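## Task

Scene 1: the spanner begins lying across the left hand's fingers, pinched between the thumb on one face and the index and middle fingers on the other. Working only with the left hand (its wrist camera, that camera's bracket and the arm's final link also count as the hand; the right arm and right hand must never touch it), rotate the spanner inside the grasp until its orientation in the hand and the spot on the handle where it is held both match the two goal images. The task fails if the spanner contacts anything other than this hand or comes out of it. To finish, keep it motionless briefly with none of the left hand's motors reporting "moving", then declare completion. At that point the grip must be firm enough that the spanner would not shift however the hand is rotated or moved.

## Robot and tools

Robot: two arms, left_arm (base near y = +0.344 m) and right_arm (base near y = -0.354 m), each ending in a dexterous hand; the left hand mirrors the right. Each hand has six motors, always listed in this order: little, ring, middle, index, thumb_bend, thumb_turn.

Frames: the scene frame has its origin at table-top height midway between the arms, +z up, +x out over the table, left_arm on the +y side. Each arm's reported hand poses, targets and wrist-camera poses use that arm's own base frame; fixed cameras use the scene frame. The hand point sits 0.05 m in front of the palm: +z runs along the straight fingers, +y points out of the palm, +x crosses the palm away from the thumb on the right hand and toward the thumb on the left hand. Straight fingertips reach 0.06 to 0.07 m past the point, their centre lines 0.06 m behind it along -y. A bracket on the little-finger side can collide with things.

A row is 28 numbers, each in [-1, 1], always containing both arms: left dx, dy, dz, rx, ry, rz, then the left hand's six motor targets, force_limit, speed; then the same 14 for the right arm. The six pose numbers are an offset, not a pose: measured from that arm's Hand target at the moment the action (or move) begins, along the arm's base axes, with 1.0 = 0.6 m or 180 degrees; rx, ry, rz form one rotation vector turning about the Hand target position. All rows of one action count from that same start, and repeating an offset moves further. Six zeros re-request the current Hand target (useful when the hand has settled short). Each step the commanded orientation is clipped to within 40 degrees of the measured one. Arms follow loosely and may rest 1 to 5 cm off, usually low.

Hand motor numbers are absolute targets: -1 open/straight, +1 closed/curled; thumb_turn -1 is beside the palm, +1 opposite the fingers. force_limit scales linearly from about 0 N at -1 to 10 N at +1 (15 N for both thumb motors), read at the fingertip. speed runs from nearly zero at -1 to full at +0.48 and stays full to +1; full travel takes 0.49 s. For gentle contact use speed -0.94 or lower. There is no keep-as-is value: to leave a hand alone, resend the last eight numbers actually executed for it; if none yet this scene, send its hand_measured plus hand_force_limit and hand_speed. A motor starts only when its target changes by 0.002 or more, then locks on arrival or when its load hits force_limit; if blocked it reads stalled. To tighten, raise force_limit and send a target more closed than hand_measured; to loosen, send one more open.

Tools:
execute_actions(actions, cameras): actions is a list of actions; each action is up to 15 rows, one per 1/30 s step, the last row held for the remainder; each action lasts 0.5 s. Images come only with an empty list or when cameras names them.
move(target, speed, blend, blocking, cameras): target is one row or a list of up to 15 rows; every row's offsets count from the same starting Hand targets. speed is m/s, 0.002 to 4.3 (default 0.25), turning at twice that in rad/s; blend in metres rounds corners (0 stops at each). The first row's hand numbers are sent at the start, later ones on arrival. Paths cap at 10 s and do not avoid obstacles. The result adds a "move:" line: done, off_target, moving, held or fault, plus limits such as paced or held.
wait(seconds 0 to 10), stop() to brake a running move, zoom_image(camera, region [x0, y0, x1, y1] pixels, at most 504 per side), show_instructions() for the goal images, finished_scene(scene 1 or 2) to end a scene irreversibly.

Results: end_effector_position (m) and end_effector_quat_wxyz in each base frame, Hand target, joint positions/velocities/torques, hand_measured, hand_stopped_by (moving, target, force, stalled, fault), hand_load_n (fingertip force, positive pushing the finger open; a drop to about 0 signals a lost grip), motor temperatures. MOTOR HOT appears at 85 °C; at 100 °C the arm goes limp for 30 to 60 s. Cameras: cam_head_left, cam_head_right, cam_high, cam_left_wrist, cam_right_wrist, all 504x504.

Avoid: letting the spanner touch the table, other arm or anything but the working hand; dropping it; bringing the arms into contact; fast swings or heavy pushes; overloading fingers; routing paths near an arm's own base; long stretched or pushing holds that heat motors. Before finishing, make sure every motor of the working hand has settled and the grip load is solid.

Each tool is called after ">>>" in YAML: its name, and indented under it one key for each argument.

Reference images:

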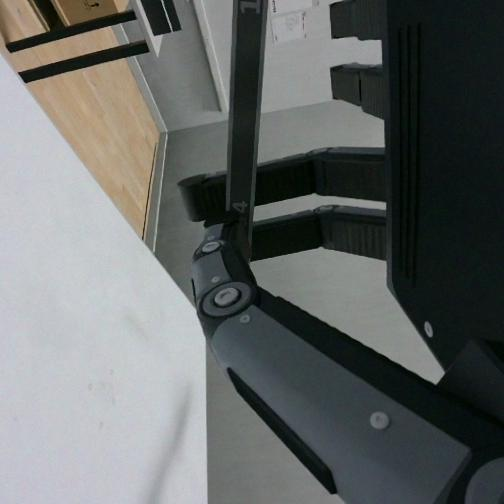

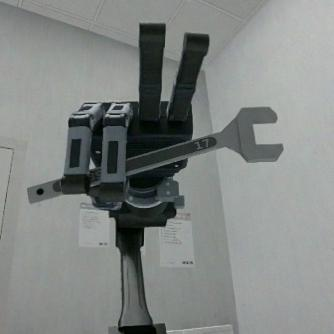

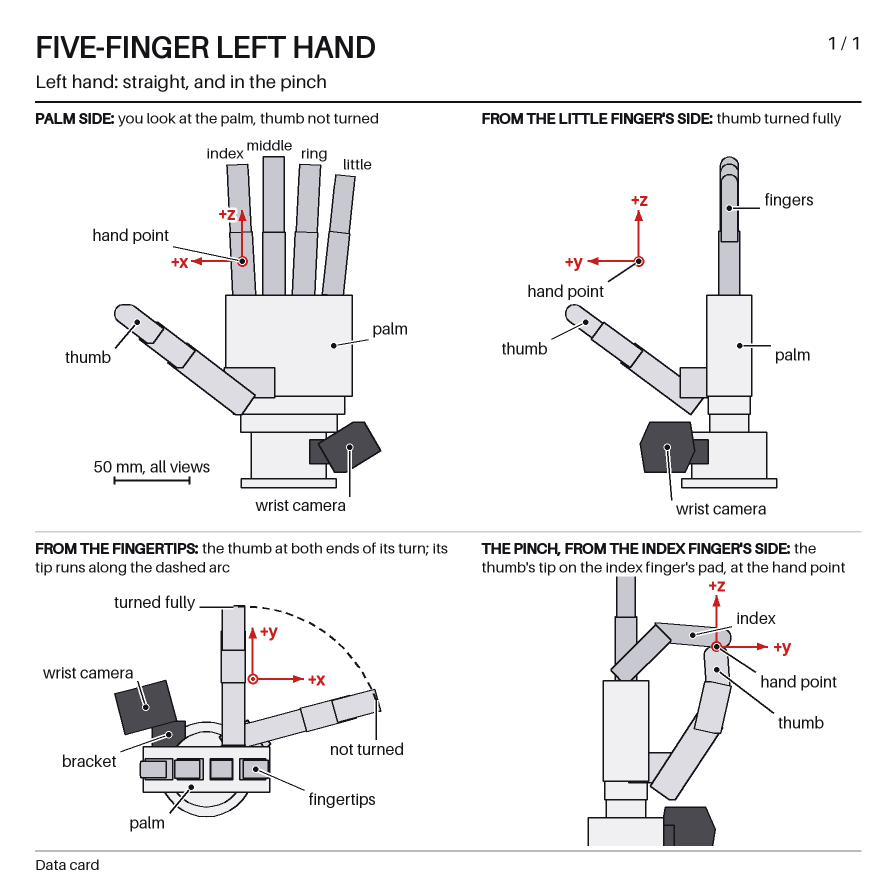

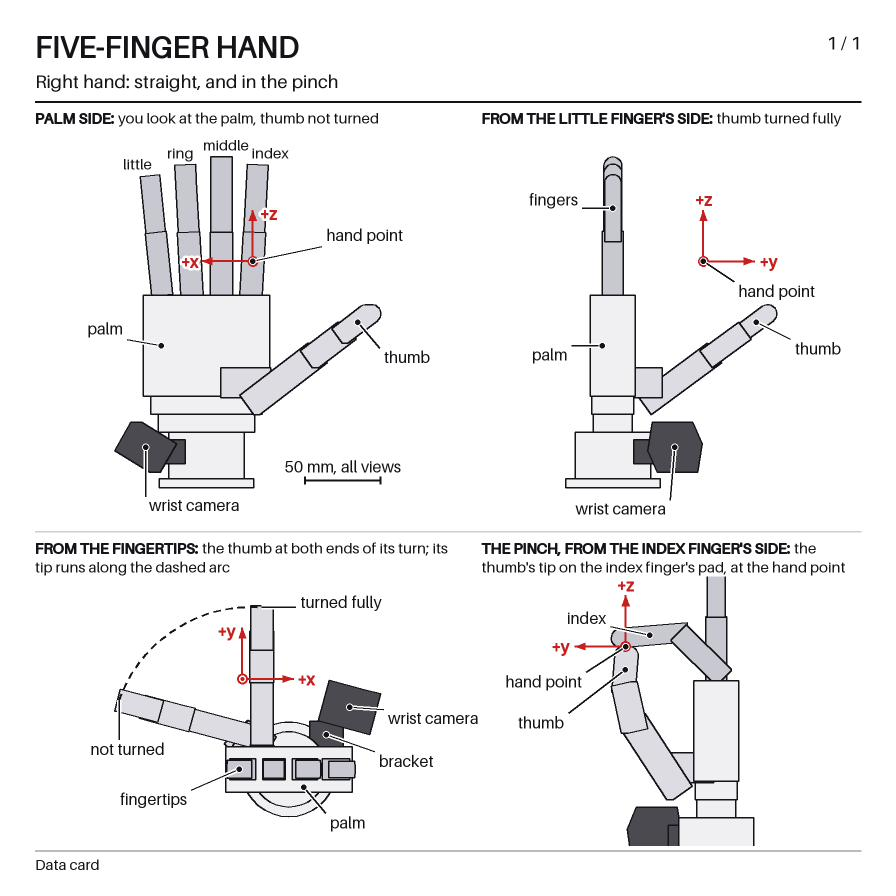

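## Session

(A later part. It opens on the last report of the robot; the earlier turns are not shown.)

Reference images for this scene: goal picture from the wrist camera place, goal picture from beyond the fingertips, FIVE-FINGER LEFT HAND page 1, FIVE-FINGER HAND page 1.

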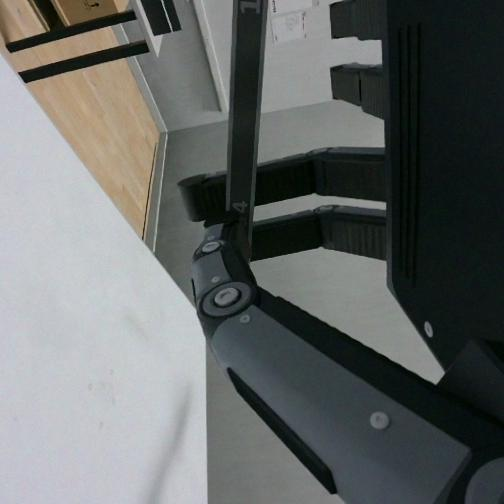

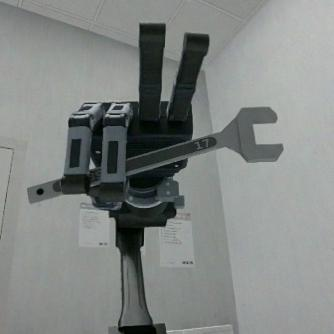

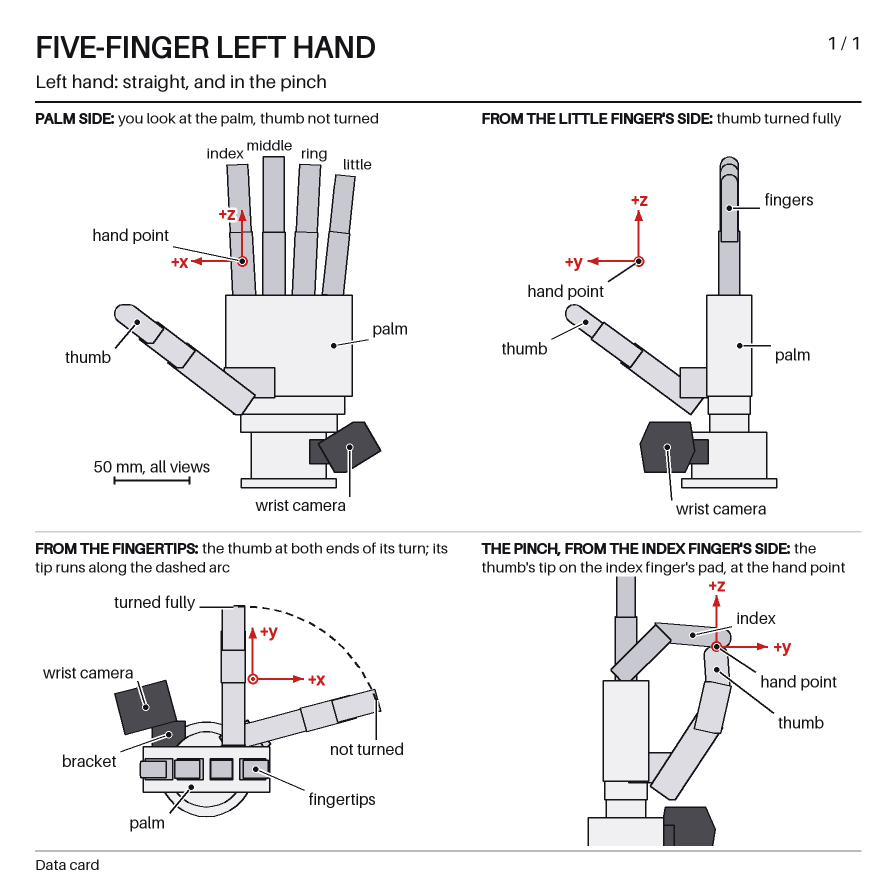

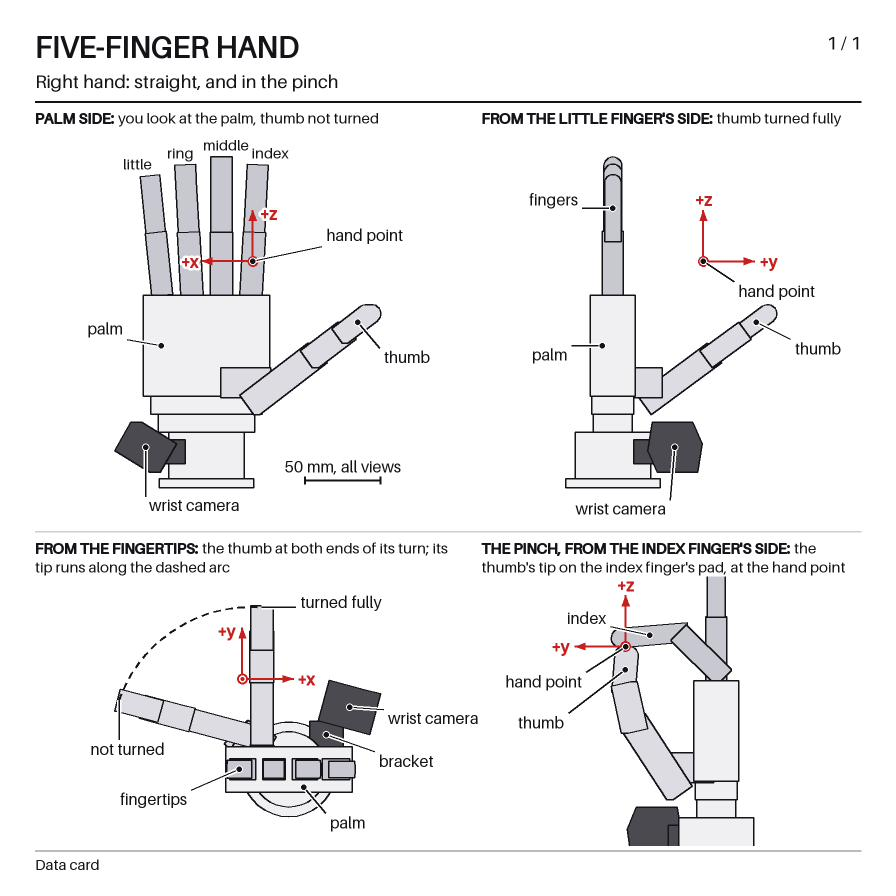

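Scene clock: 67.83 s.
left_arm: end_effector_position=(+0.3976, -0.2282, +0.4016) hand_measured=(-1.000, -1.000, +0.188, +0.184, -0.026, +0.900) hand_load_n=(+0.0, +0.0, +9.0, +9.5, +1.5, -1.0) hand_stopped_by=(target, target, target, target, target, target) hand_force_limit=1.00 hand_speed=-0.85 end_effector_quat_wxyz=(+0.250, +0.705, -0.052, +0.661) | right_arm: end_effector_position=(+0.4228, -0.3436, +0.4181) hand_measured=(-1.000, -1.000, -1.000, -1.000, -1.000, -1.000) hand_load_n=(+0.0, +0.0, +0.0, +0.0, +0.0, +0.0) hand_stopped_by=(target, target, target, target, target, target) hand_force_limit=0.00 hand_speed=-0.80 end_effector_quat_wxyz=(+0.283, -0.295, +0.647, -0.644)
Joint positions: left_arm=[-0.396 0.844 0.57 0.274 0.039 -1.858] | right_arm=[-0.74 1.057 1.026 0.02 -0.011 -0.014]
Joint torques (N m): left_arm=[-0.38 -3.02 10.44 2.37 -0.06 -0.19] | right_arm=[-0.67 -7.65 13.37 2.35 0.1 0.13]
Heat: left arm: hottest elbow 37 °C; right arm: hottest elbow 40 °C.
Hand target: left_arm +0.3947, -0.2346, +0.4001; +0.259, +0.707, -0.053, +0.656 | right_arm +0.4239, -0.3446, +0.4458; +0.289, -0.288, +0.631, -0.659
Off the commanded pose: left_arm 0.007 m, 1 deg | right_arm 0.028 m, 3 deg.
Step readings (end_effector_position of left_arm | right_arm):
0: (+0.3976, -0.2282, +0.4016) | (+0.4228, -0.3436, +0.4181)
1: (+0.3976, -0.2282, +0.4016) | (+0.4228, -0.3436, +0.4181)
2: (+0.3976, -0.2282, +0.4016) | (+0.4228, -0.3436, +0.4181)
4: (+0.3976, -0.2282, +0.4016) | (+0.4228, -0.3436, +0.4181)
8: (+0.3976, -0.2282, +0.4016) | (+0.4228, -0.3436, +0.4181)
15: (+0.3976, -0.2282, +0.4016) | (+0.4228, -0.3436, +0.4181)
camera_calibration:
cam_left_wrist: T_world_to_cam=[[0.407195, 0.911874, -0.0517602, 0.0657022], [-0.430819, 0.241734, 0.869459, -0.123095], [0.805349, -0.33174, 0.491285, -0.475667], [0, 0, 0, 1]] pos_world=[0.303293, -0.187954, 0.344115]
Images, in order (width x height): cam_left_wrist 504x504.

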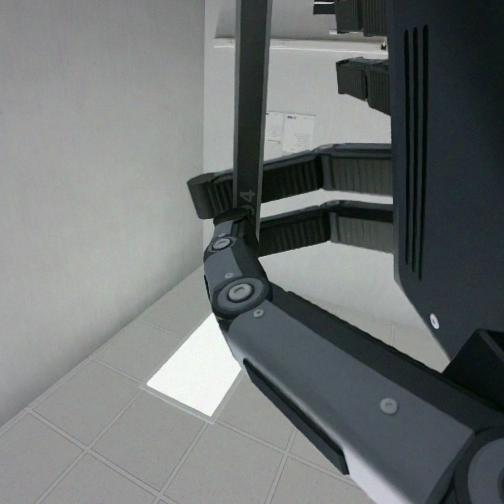

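>>> wait:
  seconds: 0.1
  cameras: ["cam_head_left", "cam_head_right", "cam_high"]

>>> zoom_image:
  camera: "cam_head_left"
  region: [30, 70, 110, 170]

>>> zoom_image:
  camera: "cam_high"
  region: [290, 90, 390, 200]

Scene clock: 68.70 s.
left_arm: end_effector_position=(+0.3976, -0.2282, +0.4016) hand_measured=(-1.000, -1.000, +0.188, +0.184, -0.026, +0.900) hand_load_n=(+0.0, +0.0, +8.5, +9.5, +1.5, -1.0) hand_stopped_by=(target, target, target, target, target, target) hand_force_limit=1.00 hand_speed=-0.85 end_effector_quat_wxyz=(+0.250, +0.705, -0.052, +0.661) | right_arm: end_effector_position=(+0.4228, -0.3436, +0.4181) hand_measured=(-1.000, -1.000, -1.000, -1.000, -1.000, -1.000) hand_load_n=(+0.0, +0.0, +0.0, +0.0, +0.0, +0.0) hand_stopped_by=(target, target, target, target, target, target) hand_force_limit=0.00 hand_speed=-0.80 end_effector_quat_wxyz=(+0.283, -0.295, +0.647, -0.644)
Joint positions: left_arm=[-0.396 0.844 0.57 0.274 0.039 -1.858] | right_arm=[-0.74 1.057 1.026 0.02 -0.011 -0.014]
Joint torques (N m): left_arm=[0.56 -3.43 10.39 2.51 -0.09 -0.18] | right_arm=[-0.62 -7.65 13.42 2.37 0.11 0.11]
Heat: left arm: hottest elbow 37 °C; right arm: hottest elbow 40 °C.
Hand target: left_arm +0.3947, -0.2346, +0.4001; +0.259, +0.707, -0.053, +0.656 | right_arm +0.4239, -0.3446, +0.4458; +0.289, -0.288, +0.631, -0.659
Off the commanded pose: left_arm 0.007 m, 1 deg | right_arm 0.028 m, 3 deg.
wait: 0.10 s; at rest from the start
Images, in order (width x height): cam_head_left 504x504, cam_head_right 504x504, cam_high 504x504.

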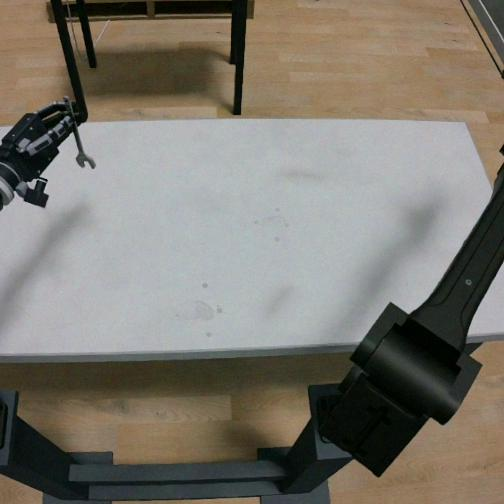

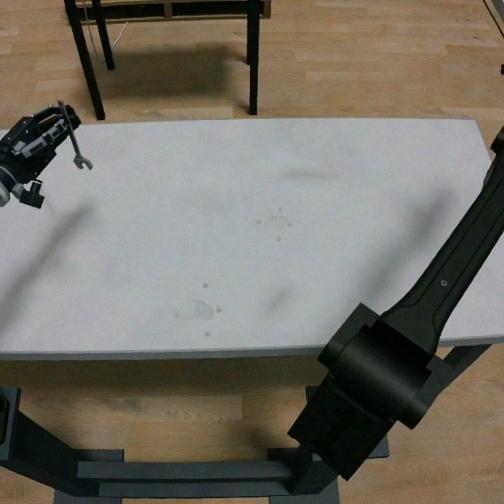

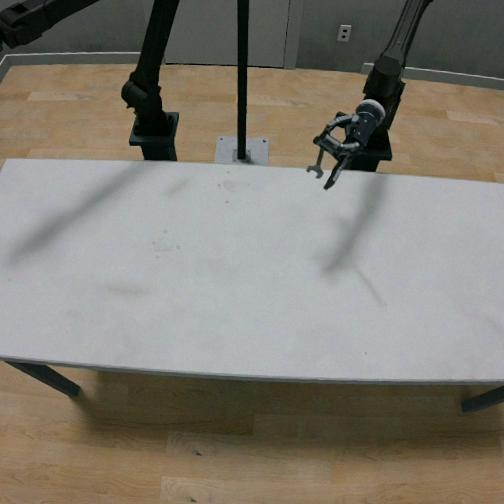

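Scaled by 5.040.

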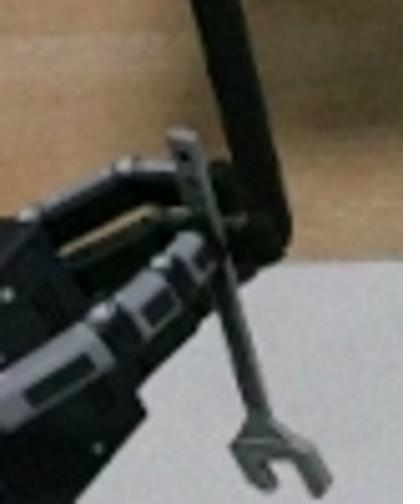

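Scaled by 4.582.

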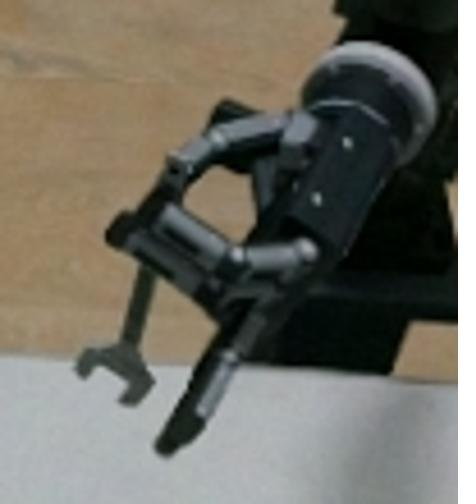

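>>> move:
  target:
    - [0.0033, 0.009, -0.165, 0.4751, -0.23, -0.0027, -1, -1, 0.190, 0.186, -0.026, 0.9, 1.0, -0.85, 0, 0, 0, 0, 0, 0, -1, -1, -1, -1, -1, -1, 0, -0.8]
    - [0.0747, 0.1557, -0.142, -0.8527, 0.4128, 0.0049, -1, -1, 0.190, 0.186, -0.026, 0.9, 1.0, -0.85, 0, 0, 0, 0, 0, 0, -1, -1, -1, -1, -1, -1, 0, -0.8]
  speed: 0.45
  blend: [0.04, 0]
  cameras: ["cam_left_wrist", "cam_head_left", "cam_high"]

>>> zoom_image:
  camera: "cam_left_wrist"
  region: [170, 0, 350, 240]

Scene clock: 77.37 s.
left_arm: end_effector_position=(+0.4365, -0.1398, +0.3101) hand_measured=(-1.000, -1.000, +0.188, +0.184, -0.026, +0.900) hand_load_n=(+0.0, +0.0, +8.5, +9.5, +2.0, -1.0) hand_stopped_by=(target, target, target, target, target, target) hand_force_limit=1.00 hand_speed=-0.85 end_effector_quat_wxyz=(+0.667, +0.105, +0.708, -0.206) | right_arm: end_effector_position=(+0.4228, -0.3436, +0.4181) hand_measured=(-1.000, -1.000, -1.000, -1.000, -1.000, -1.000) hand_load_n=(+0.0, +0.0, +0.0, +0.0, +0.0, +0.0) hand_stopped_by=(target, target, target, target, target, target) hand_force_limit=0.00 hand_speed=-0.80 end_effector_quat_wxyz=(+0.283, -0.295, +0.647, -0.644)
Joint positions: left_arm=[-0.415 0.836 0.57 0.241 0.032 1.419] | right_arm=[-0.74 1.057 1.026 0.02 -0.011 -0.014]
Joint torques (N m): left_arm=[1.03 -2.37 10.54 3.21 -0.01 0.27] | right_arm=[-0.44 -7.59 13.33 2.41 0.08 0.12]
Heat: left arm: hottest elbow 37 °C; right arm: hottest elbow 41 °C.
Hand target: left_arm +0.4395, -0.1412, +0.3150; +0.675, +0.111, +0.700, -0.204 | right_arm +0.4239, -0.3446, +0.4458; +0.289, -0.288, +0.631, -0.659
Off the commanded pose: left_arm 0.006 m, 1 deg | right_arm 0.028 m, 3 deg.
move: off_target (right_arm)
camera_calibration:
cam_left_wrist: T_world_to_cam=[[-0.446915, -0.890757, -0.0825721, 0.0948761], [-0.429358, 0.294561, -0.853748, 0.492813], [0.784804, -0.3461, -0.514098, -0.1139], [0, 0, 0, 1]] pos_world=[0.343385, -0.100073, 0.370016]
Images, in order (width x height): cam_head_left 504x504, cam_high 504x504, cam_left_wrist 504x504.

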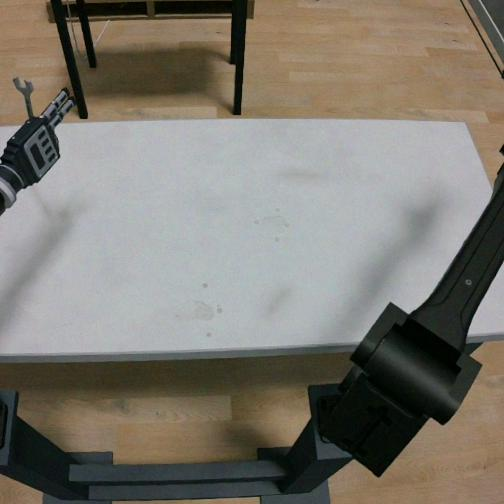

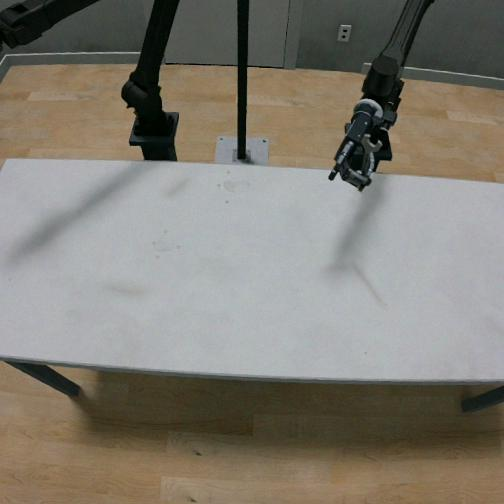

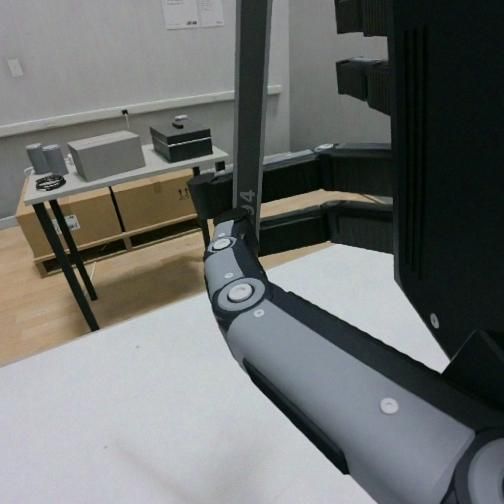

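Scaled by 2.100.

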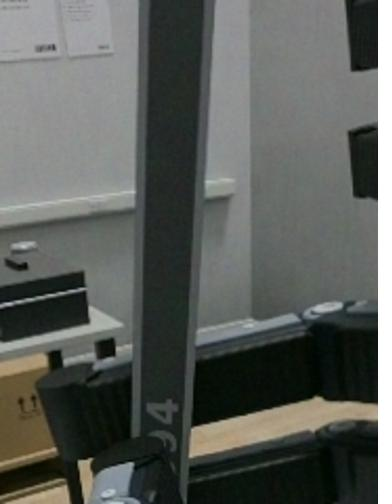

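>>> execute_actions:
  actions:
    - [[0,0,0,0,0,0,-1,-1,0.172,0.17,-0.026,0.9,1.0,-0.85,0,0,0,0,0,0,-1,-1,-1,-1,-1,-1,0,-0.8]]
  cameras: ["cam_left_wrist"]

>>> zoom_image:
  camera: "cam_left_wrist"
  region: [170, 0, 350, 240]

Scene clock: 78.60 s.
left_arm: end_effector_position=(+0.4365, -0.1398, +0.3101) hand_measured=(-1.000, -1.000, +0.172, +0.170, -0.026, +0.900) hand_load_n=(+0.0, +0.0, +2.5, +3.5, +0.5, -1.0) hand_stopped_by=(target, target, target, target, target, target) hand_force_limit=1.00 hand_speed=-0.85 end_effector_quat_wxyz=(+0.667, +0.106, +0.708, -0.206) | right_arm: end_effector_position=(+0.4228, -0.3436, +0.4181) hand_measured=(-1.000, -1.000, -1.000, -1.000, -1.000, -1.000) hand_load_n=(+0.0, +0.0, +0.0, +0.0, +0.0, -0.5) hand_stopped_by=(target, target, target, target, target, target) hand_force_limit=0.00 hand_speed=-0.80 end_effector_quat_wxyz=(+0.283, -0.295, +0.647, -0.644)
Joint positions: left_arm=[-0.415 0.836 0.57 0.241 0.032 1.42] | right_arm=[-0.74 1.057 1.026 0.02 -0.011 -0.014]
Joint torques (N m): left_arm=[1.08 -3.08 10.51 3.38 0.02 0.21] | right_arm=[-0.85 -7.53 13.34 2.37 0.11 0.12]
Heat: left arm: hottest elbow 37 °C; right arm: hottest elbow 41 °C.
Hand target: left_arm +0.4395, -0.1412, +0.3150; +0.675, +0.111, +0.700, -0.204 | right_arm +0.4239, -0.3446, +0.4458; +0.289, -0.288, +0.631, -0.659
Off the commanded pose: left_arm 0.006 m, 1 deg | right_arm 0.028 m, 3 deg.
Step readings (end_effector_position of left_arm | right_arm):
0: (+0.4365, -0.1398, +0.3101) | (+0.4228, -0.3436, +0.4181)
1: (+0.4365, -0.1398, +0.3101) | (+0.4228, -0.3436, +0.4181)
2: (+0.4365, -0.1398, +0.3101) | (+0.4228, -0.3436, +0.4181)
4: (+0.4365, -0.1398, +0.3101) | (+0.4228, -0.3436, +0.4181)
8: (+0.4365, -0.1398, +0.3101) | (+0.4228, -0.3436, +0.4181)
15: (+0.4365, -0.1398, +0.3101) | (+0.4228, -0.3436, +0.4181)
camera_calibration:
cam_left_wrist: T_world_to_cam=[[-0.446929, -0.89068, -0.0833329, 0.0950896], [-0.429053, 0.295164, -0.853693, 0.492864], [0.784964, -0.345786, -0.514066, -0.113918], [0, 0, 0, 1]] pos_world=[0.343385, -0.100173, 0.370117]
Images, in order (width x height): cam_left_wrist 504x504.

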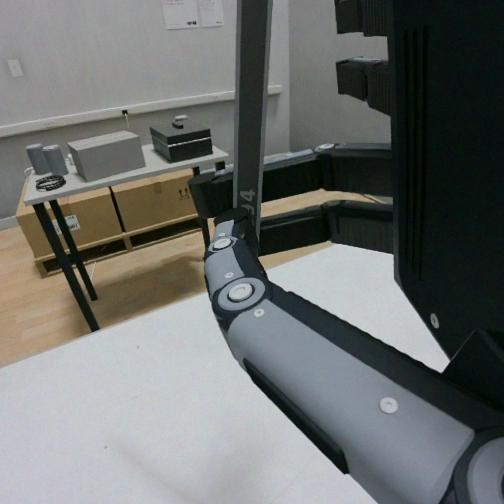

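Scaled by 2.100.

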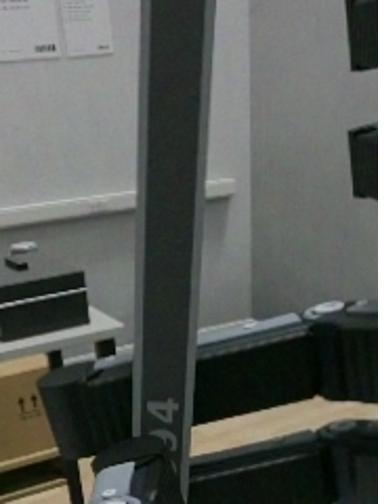

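Loads are as expected. Now one short 4-row pulse to let it slip back slightly.

>>> execute_actions:
  actions:
    - [[0,0,0,0,0,0,-1,-1,0.164,0.160,-0.026,0.9,1.0,-0.5,0,0,0,0,0,0,-1,-1,-1,-1,-1,-1,0,-0.8],[0,0,0,0,0,0,-1,-1,0.164,0.160,-0.026,0.9,1.0,-0.5,0,0,0,0,0,0,-1,-1,-1,-1,-1,-1,0,-0.8],[0,0,0,0,0,0,-1,-1,0.164,0.160,-0.026,0.9,1.0,-0.5,0,0,0,0,0,0,-1,-1,-1,-1,-1,-1,0,-0.8],[0,0,0,0,0,0,-1,-1,0.164,0.160,-0.026,0.9,1.0,-0.5,0,0,0,0,0,0,-1,-1,-1,-1,-1,-1,0,-0.8],[0,0,0,0,0,0,-1,-1,0.172,0.17,-0.026,0.9,1.0,-0.5,0,0,0,0,0,0,-1,-1,-1,-1,-1,-1,0,-0.8]]
  cameras: ["cam_left_wrist"]

>>> zoom_image:
  camera: "cam_left_wrist"
  region: [170, 0, 350, 240]

Scene clock: 79.90 s.
left_arm: end_effector_position=(+0.4365, -0.1399, +0.3099) hand_measured=(-1.000, -1.000, +0.172, +0.170, -0.026, +0.900) hand_load_n=(+0.0, +0.0, +2.5, +3.0, +1.0, +0.5) hand_stopped_by=(target, target, target, target, target, target) hand_force_limit=1.00 hand_speed=-0.50 end_effector_quat_wxyz=(+0.667, +0.106, +0.708, -0.206) | right_arm: end_effector_position=(+0.4228, -0.3436, +0.4181) hand_measured=(-1.000, -1.000, -1.000, -1.000, -1.000, -1.000) hand_load_n=(+0.0, +0.0, +0.0, +0.0, +0.0, +0.0) hand_stopped_by=(target, target, target, target, target, target) hand_force_limit=0.00 hand_speed=-0.80 end_effector_quat_wxyz=(+0.283, -0.295, +0.647, -0.644)
Joint positions: left_arm=[-0.415 0.836 0.57 0.241 0.033 1.42] | right_arm=[-0.74 1.057 1.026 0.02 -0.011 -0.014]
Joint torques (N m): left_arm=[0.67 -2.9 10.59 3.37 -0.02 0.23] | right_arm=[-0.56 -7.18 13.39 2.36 0.12 0.13]
Heat: left arm: hottest elbow 37 °C; right arm: hottest elbow 41 °C.
Hand target: left_arm +0.4395, -0.1413, +0.3149; +0.675, +0.111, +0.701, -0.204 | right_arm +0.4239, -0.3446, +0.4458; +0.289, -0.288, +0.631, -0.659
Off the commanded pose: left_arm 0.006 m, 1 deg | right_arm 0.028 m, 3 deg.
Step readings (end_effector_position of left_arm | right_arm):
0: (+0.4365, -0.1398, +0.3101) | (+0.4228, -0.3436, +0.4181)
1: (+0.4365, -0.1398, +0.3101) | (+0.4228, -0.3436, +0.4181)
2: (+0.4365, -0.1398, +0.3101) | (+0.4228, -0.3436, +0.4181)
4: (+0.4365, -0.1398, +0.3101) | (+0.4228, -0.3436, +0.4181)
8: (+0.4365, -0.1399, +0.3099) | (+0.4228, -0.3436, +0.4181)
15: (+0.4365, -0.1399, +0.3099) | (+0.4228, -0.3436, +0.4181)
camera_calibration:
cam_left_wrist: T_world_to_cam=[[-0.447293, -0.890461, -0.0837196, 0.0954165], [-0.429105, 0.295787, -0.853451, 0.492813], [0.784728, -0.345818, -0.514405, -0.113845], [0, 0, 0, 1]] pos_world=[0.343485, -0.100173, 0.370018]
Images, in order (width x height): cam_left_wrist 504x504.

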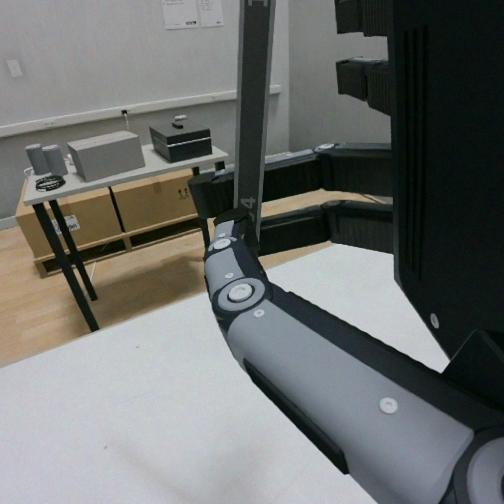

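Scaled by 2.100.

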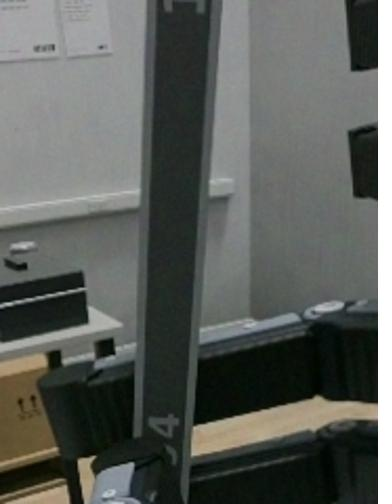

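>>> execute_actions:
  actions:
    - [[0,0,0,0,0,0,-1,-1,0.21,0.21,-0.026,0.9,1.0,-0.92,0,0,0,0,0,0,-1,-1,-1,-1,-1,-1,0,-0.8]]
  cameras: ["cam_left_wrist"]

>>> zoom_image:
  camera: "cam_left_wrist"
  region: [170, 0, 350, 240]

Scene clock: 81.27 s.
left_arm: end_effector_position=(+0.4365, -0.1399, +0.3099) hand_measured=(-1.000, -1.000, +0.190, +0.188, -0.026, +0.900) hand_load_n=(+0.0, +0.0, +10.0, +11.5, +2.0, +0.0) hand_stopped_by=(target, target, force, force, target, target) hand_force_limit=1.00 hand_speed=-0.92 end_effector_quat_wxyz=(+0.667, +0.106, +0.708, -0.206) | right_arm: end_effector_position=(+0.4228, -0.3436, +0.4181) hand_measured=(-1.000, -1.000, -1.000, -1.000, -1.000, -1.000) hand_load_n=(+0.0, +0.0, +0.0, +0.0, +0.0, +0.0) hand_stopped_by=(target, target, target, target, target, target) hand_force_limit=0.00 hand_speed=-0.80 end_effector_quat_wxyz=(+0.283, -0.295, +0.647, -0.644)
Joint positions: left_arm=[-0.415 0.836 0.57 0.241 0.033 1.42] | right_arm=[-0.74 1.057 1.026 0.02 -0.011 -0.014]
Joint torques (N m): left_arm=[1.14 -2.67 10.86 3.41 -0.02 0.22] | right_arm=[-0.5 -7.53 13.3 2.39 0.09 0.13]
Heat: left arm: hottest elbow 37 °C; right arm: hottest elbow 41 °C.
Hand target: left_arm +0.4395, -0.1413, +0.3149; +0.675, +0.111, +0.701, -0.204 | right_arm +0.4239, -0.3446, +0.4458; +0.289, -0.288, +0.631, -0.659
Off the commanded pose: left_arm 0.006 m, 1 deg | right_arm 0.028 m, 3 deg.
Step readings (end_effector_position of left_arm | right_arm):
0: (+0.4365, -0.1399, +0.3099) | (+0.4228, -0.3436, +0.4181)
1: (+0.4365, -0.1399, +0.3099) | (+0.4228, -0.3436, +0.4181)
2: (+0.4365, -0.1399, +0.3099) | (+0.4228, -0.3436, +0.4181)
4: (+0.4365, -0.1399, +0.3099) | (+0.4228, -0.3436, +0.4181)
8: (+0.4365, -0.1399, +0.3099) | (+0.4228, -0.3436, +0.4181)
15: (+0.4365, -0.1399, +0.3099) | (+0.4228, -0.3436, +0.4181)
camera_calibration:
cam_left_wrist: T_world_to_cam=[[-0.447293, -0.890461, -0.0837196, 0.0954165], [-0.429105, 0.295787, -0.853451, 0.492813], [0.784728, -0.345818, -0.514405, -0.113845], [0, 0, 0, 1]] pos_world=[0.343485, -0.100173, 0.370018]
Images, in order (width x height): cam_left_wrist 504x504.

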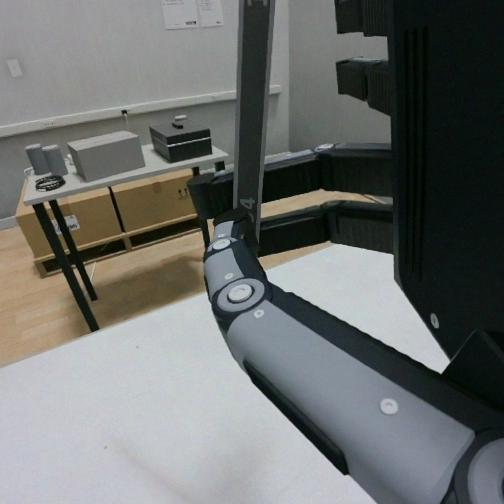

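Scaled by 2.100.

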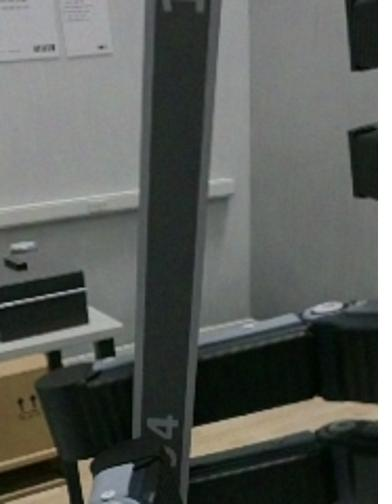

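>>> wait:
  seconds: 1.0
  cameras: []

>>> finished_scene:
  scene: 1

Scene clock: 82.67 s.
left_arm: end_effector_position=(+0.4365, -0.1399, +0.3099) hand_measured=(-1.000, -1.000, +0.190, +0.188, -0.026, +0.900) hand_load_n=(+0.0, +0.0, +9.5, +11.5, +2.5, +0.0) hand_stopped_by=(target, target, force, force, target, target) hand_force_limit=1.00 hand_speed=-0.92 end_effector_quat_wxyz=(+0.667, +0.106, +0.708, -0.206) | right_arm: end_effector_position=(+0.4228, -0.3436, +0.4181) hand_measured=(-1.000, -1.000, -1.000, -1.000, -1.000, -1.000) hand_load_n=(+0.0, -0.5, +0.0, +0.0, +0.0, +0.0) hand_stopped_by=(target, target, target, target, target, target) hand_force_limit=0.00 hand_speed=-0.80 end_effector_quat_wxyz=(+0.283, -0.295, +0.647, -0.644)
Joint positions: left_arm=[-0.415 0.836 0.57 0.241 0.033 1.42] | right_arm=[-0.74 1.057 1.026 0.02 -0.011 -0.014]
Joint torques (N m): left_arm=[1.32 -2.55 10.55 3.56 -0.01 0.26] | right_arm=[-1.03 -7.47 13.39 2.35 0.11 0.14]
Heat: left arm: hottest elbow 37 °C; right arm: hottest elbow 41 °C.
Hand target: left_arm +0.4395, -0.1413, +0.3149; +0.675, +0.111, +0.701, -0.204 | right_arm +0.4239, -0.3446, +0.4458; +0.289, -0.288, +0.631, -0.659
Off the commanded pose: left_arm 0.006 m, 1 deg | right_arm 0.028 m, 3 deg.
wait: 1.00 s; at rest from the start
No camera images: "cameras" was empty.

The scene is finished: the task was done.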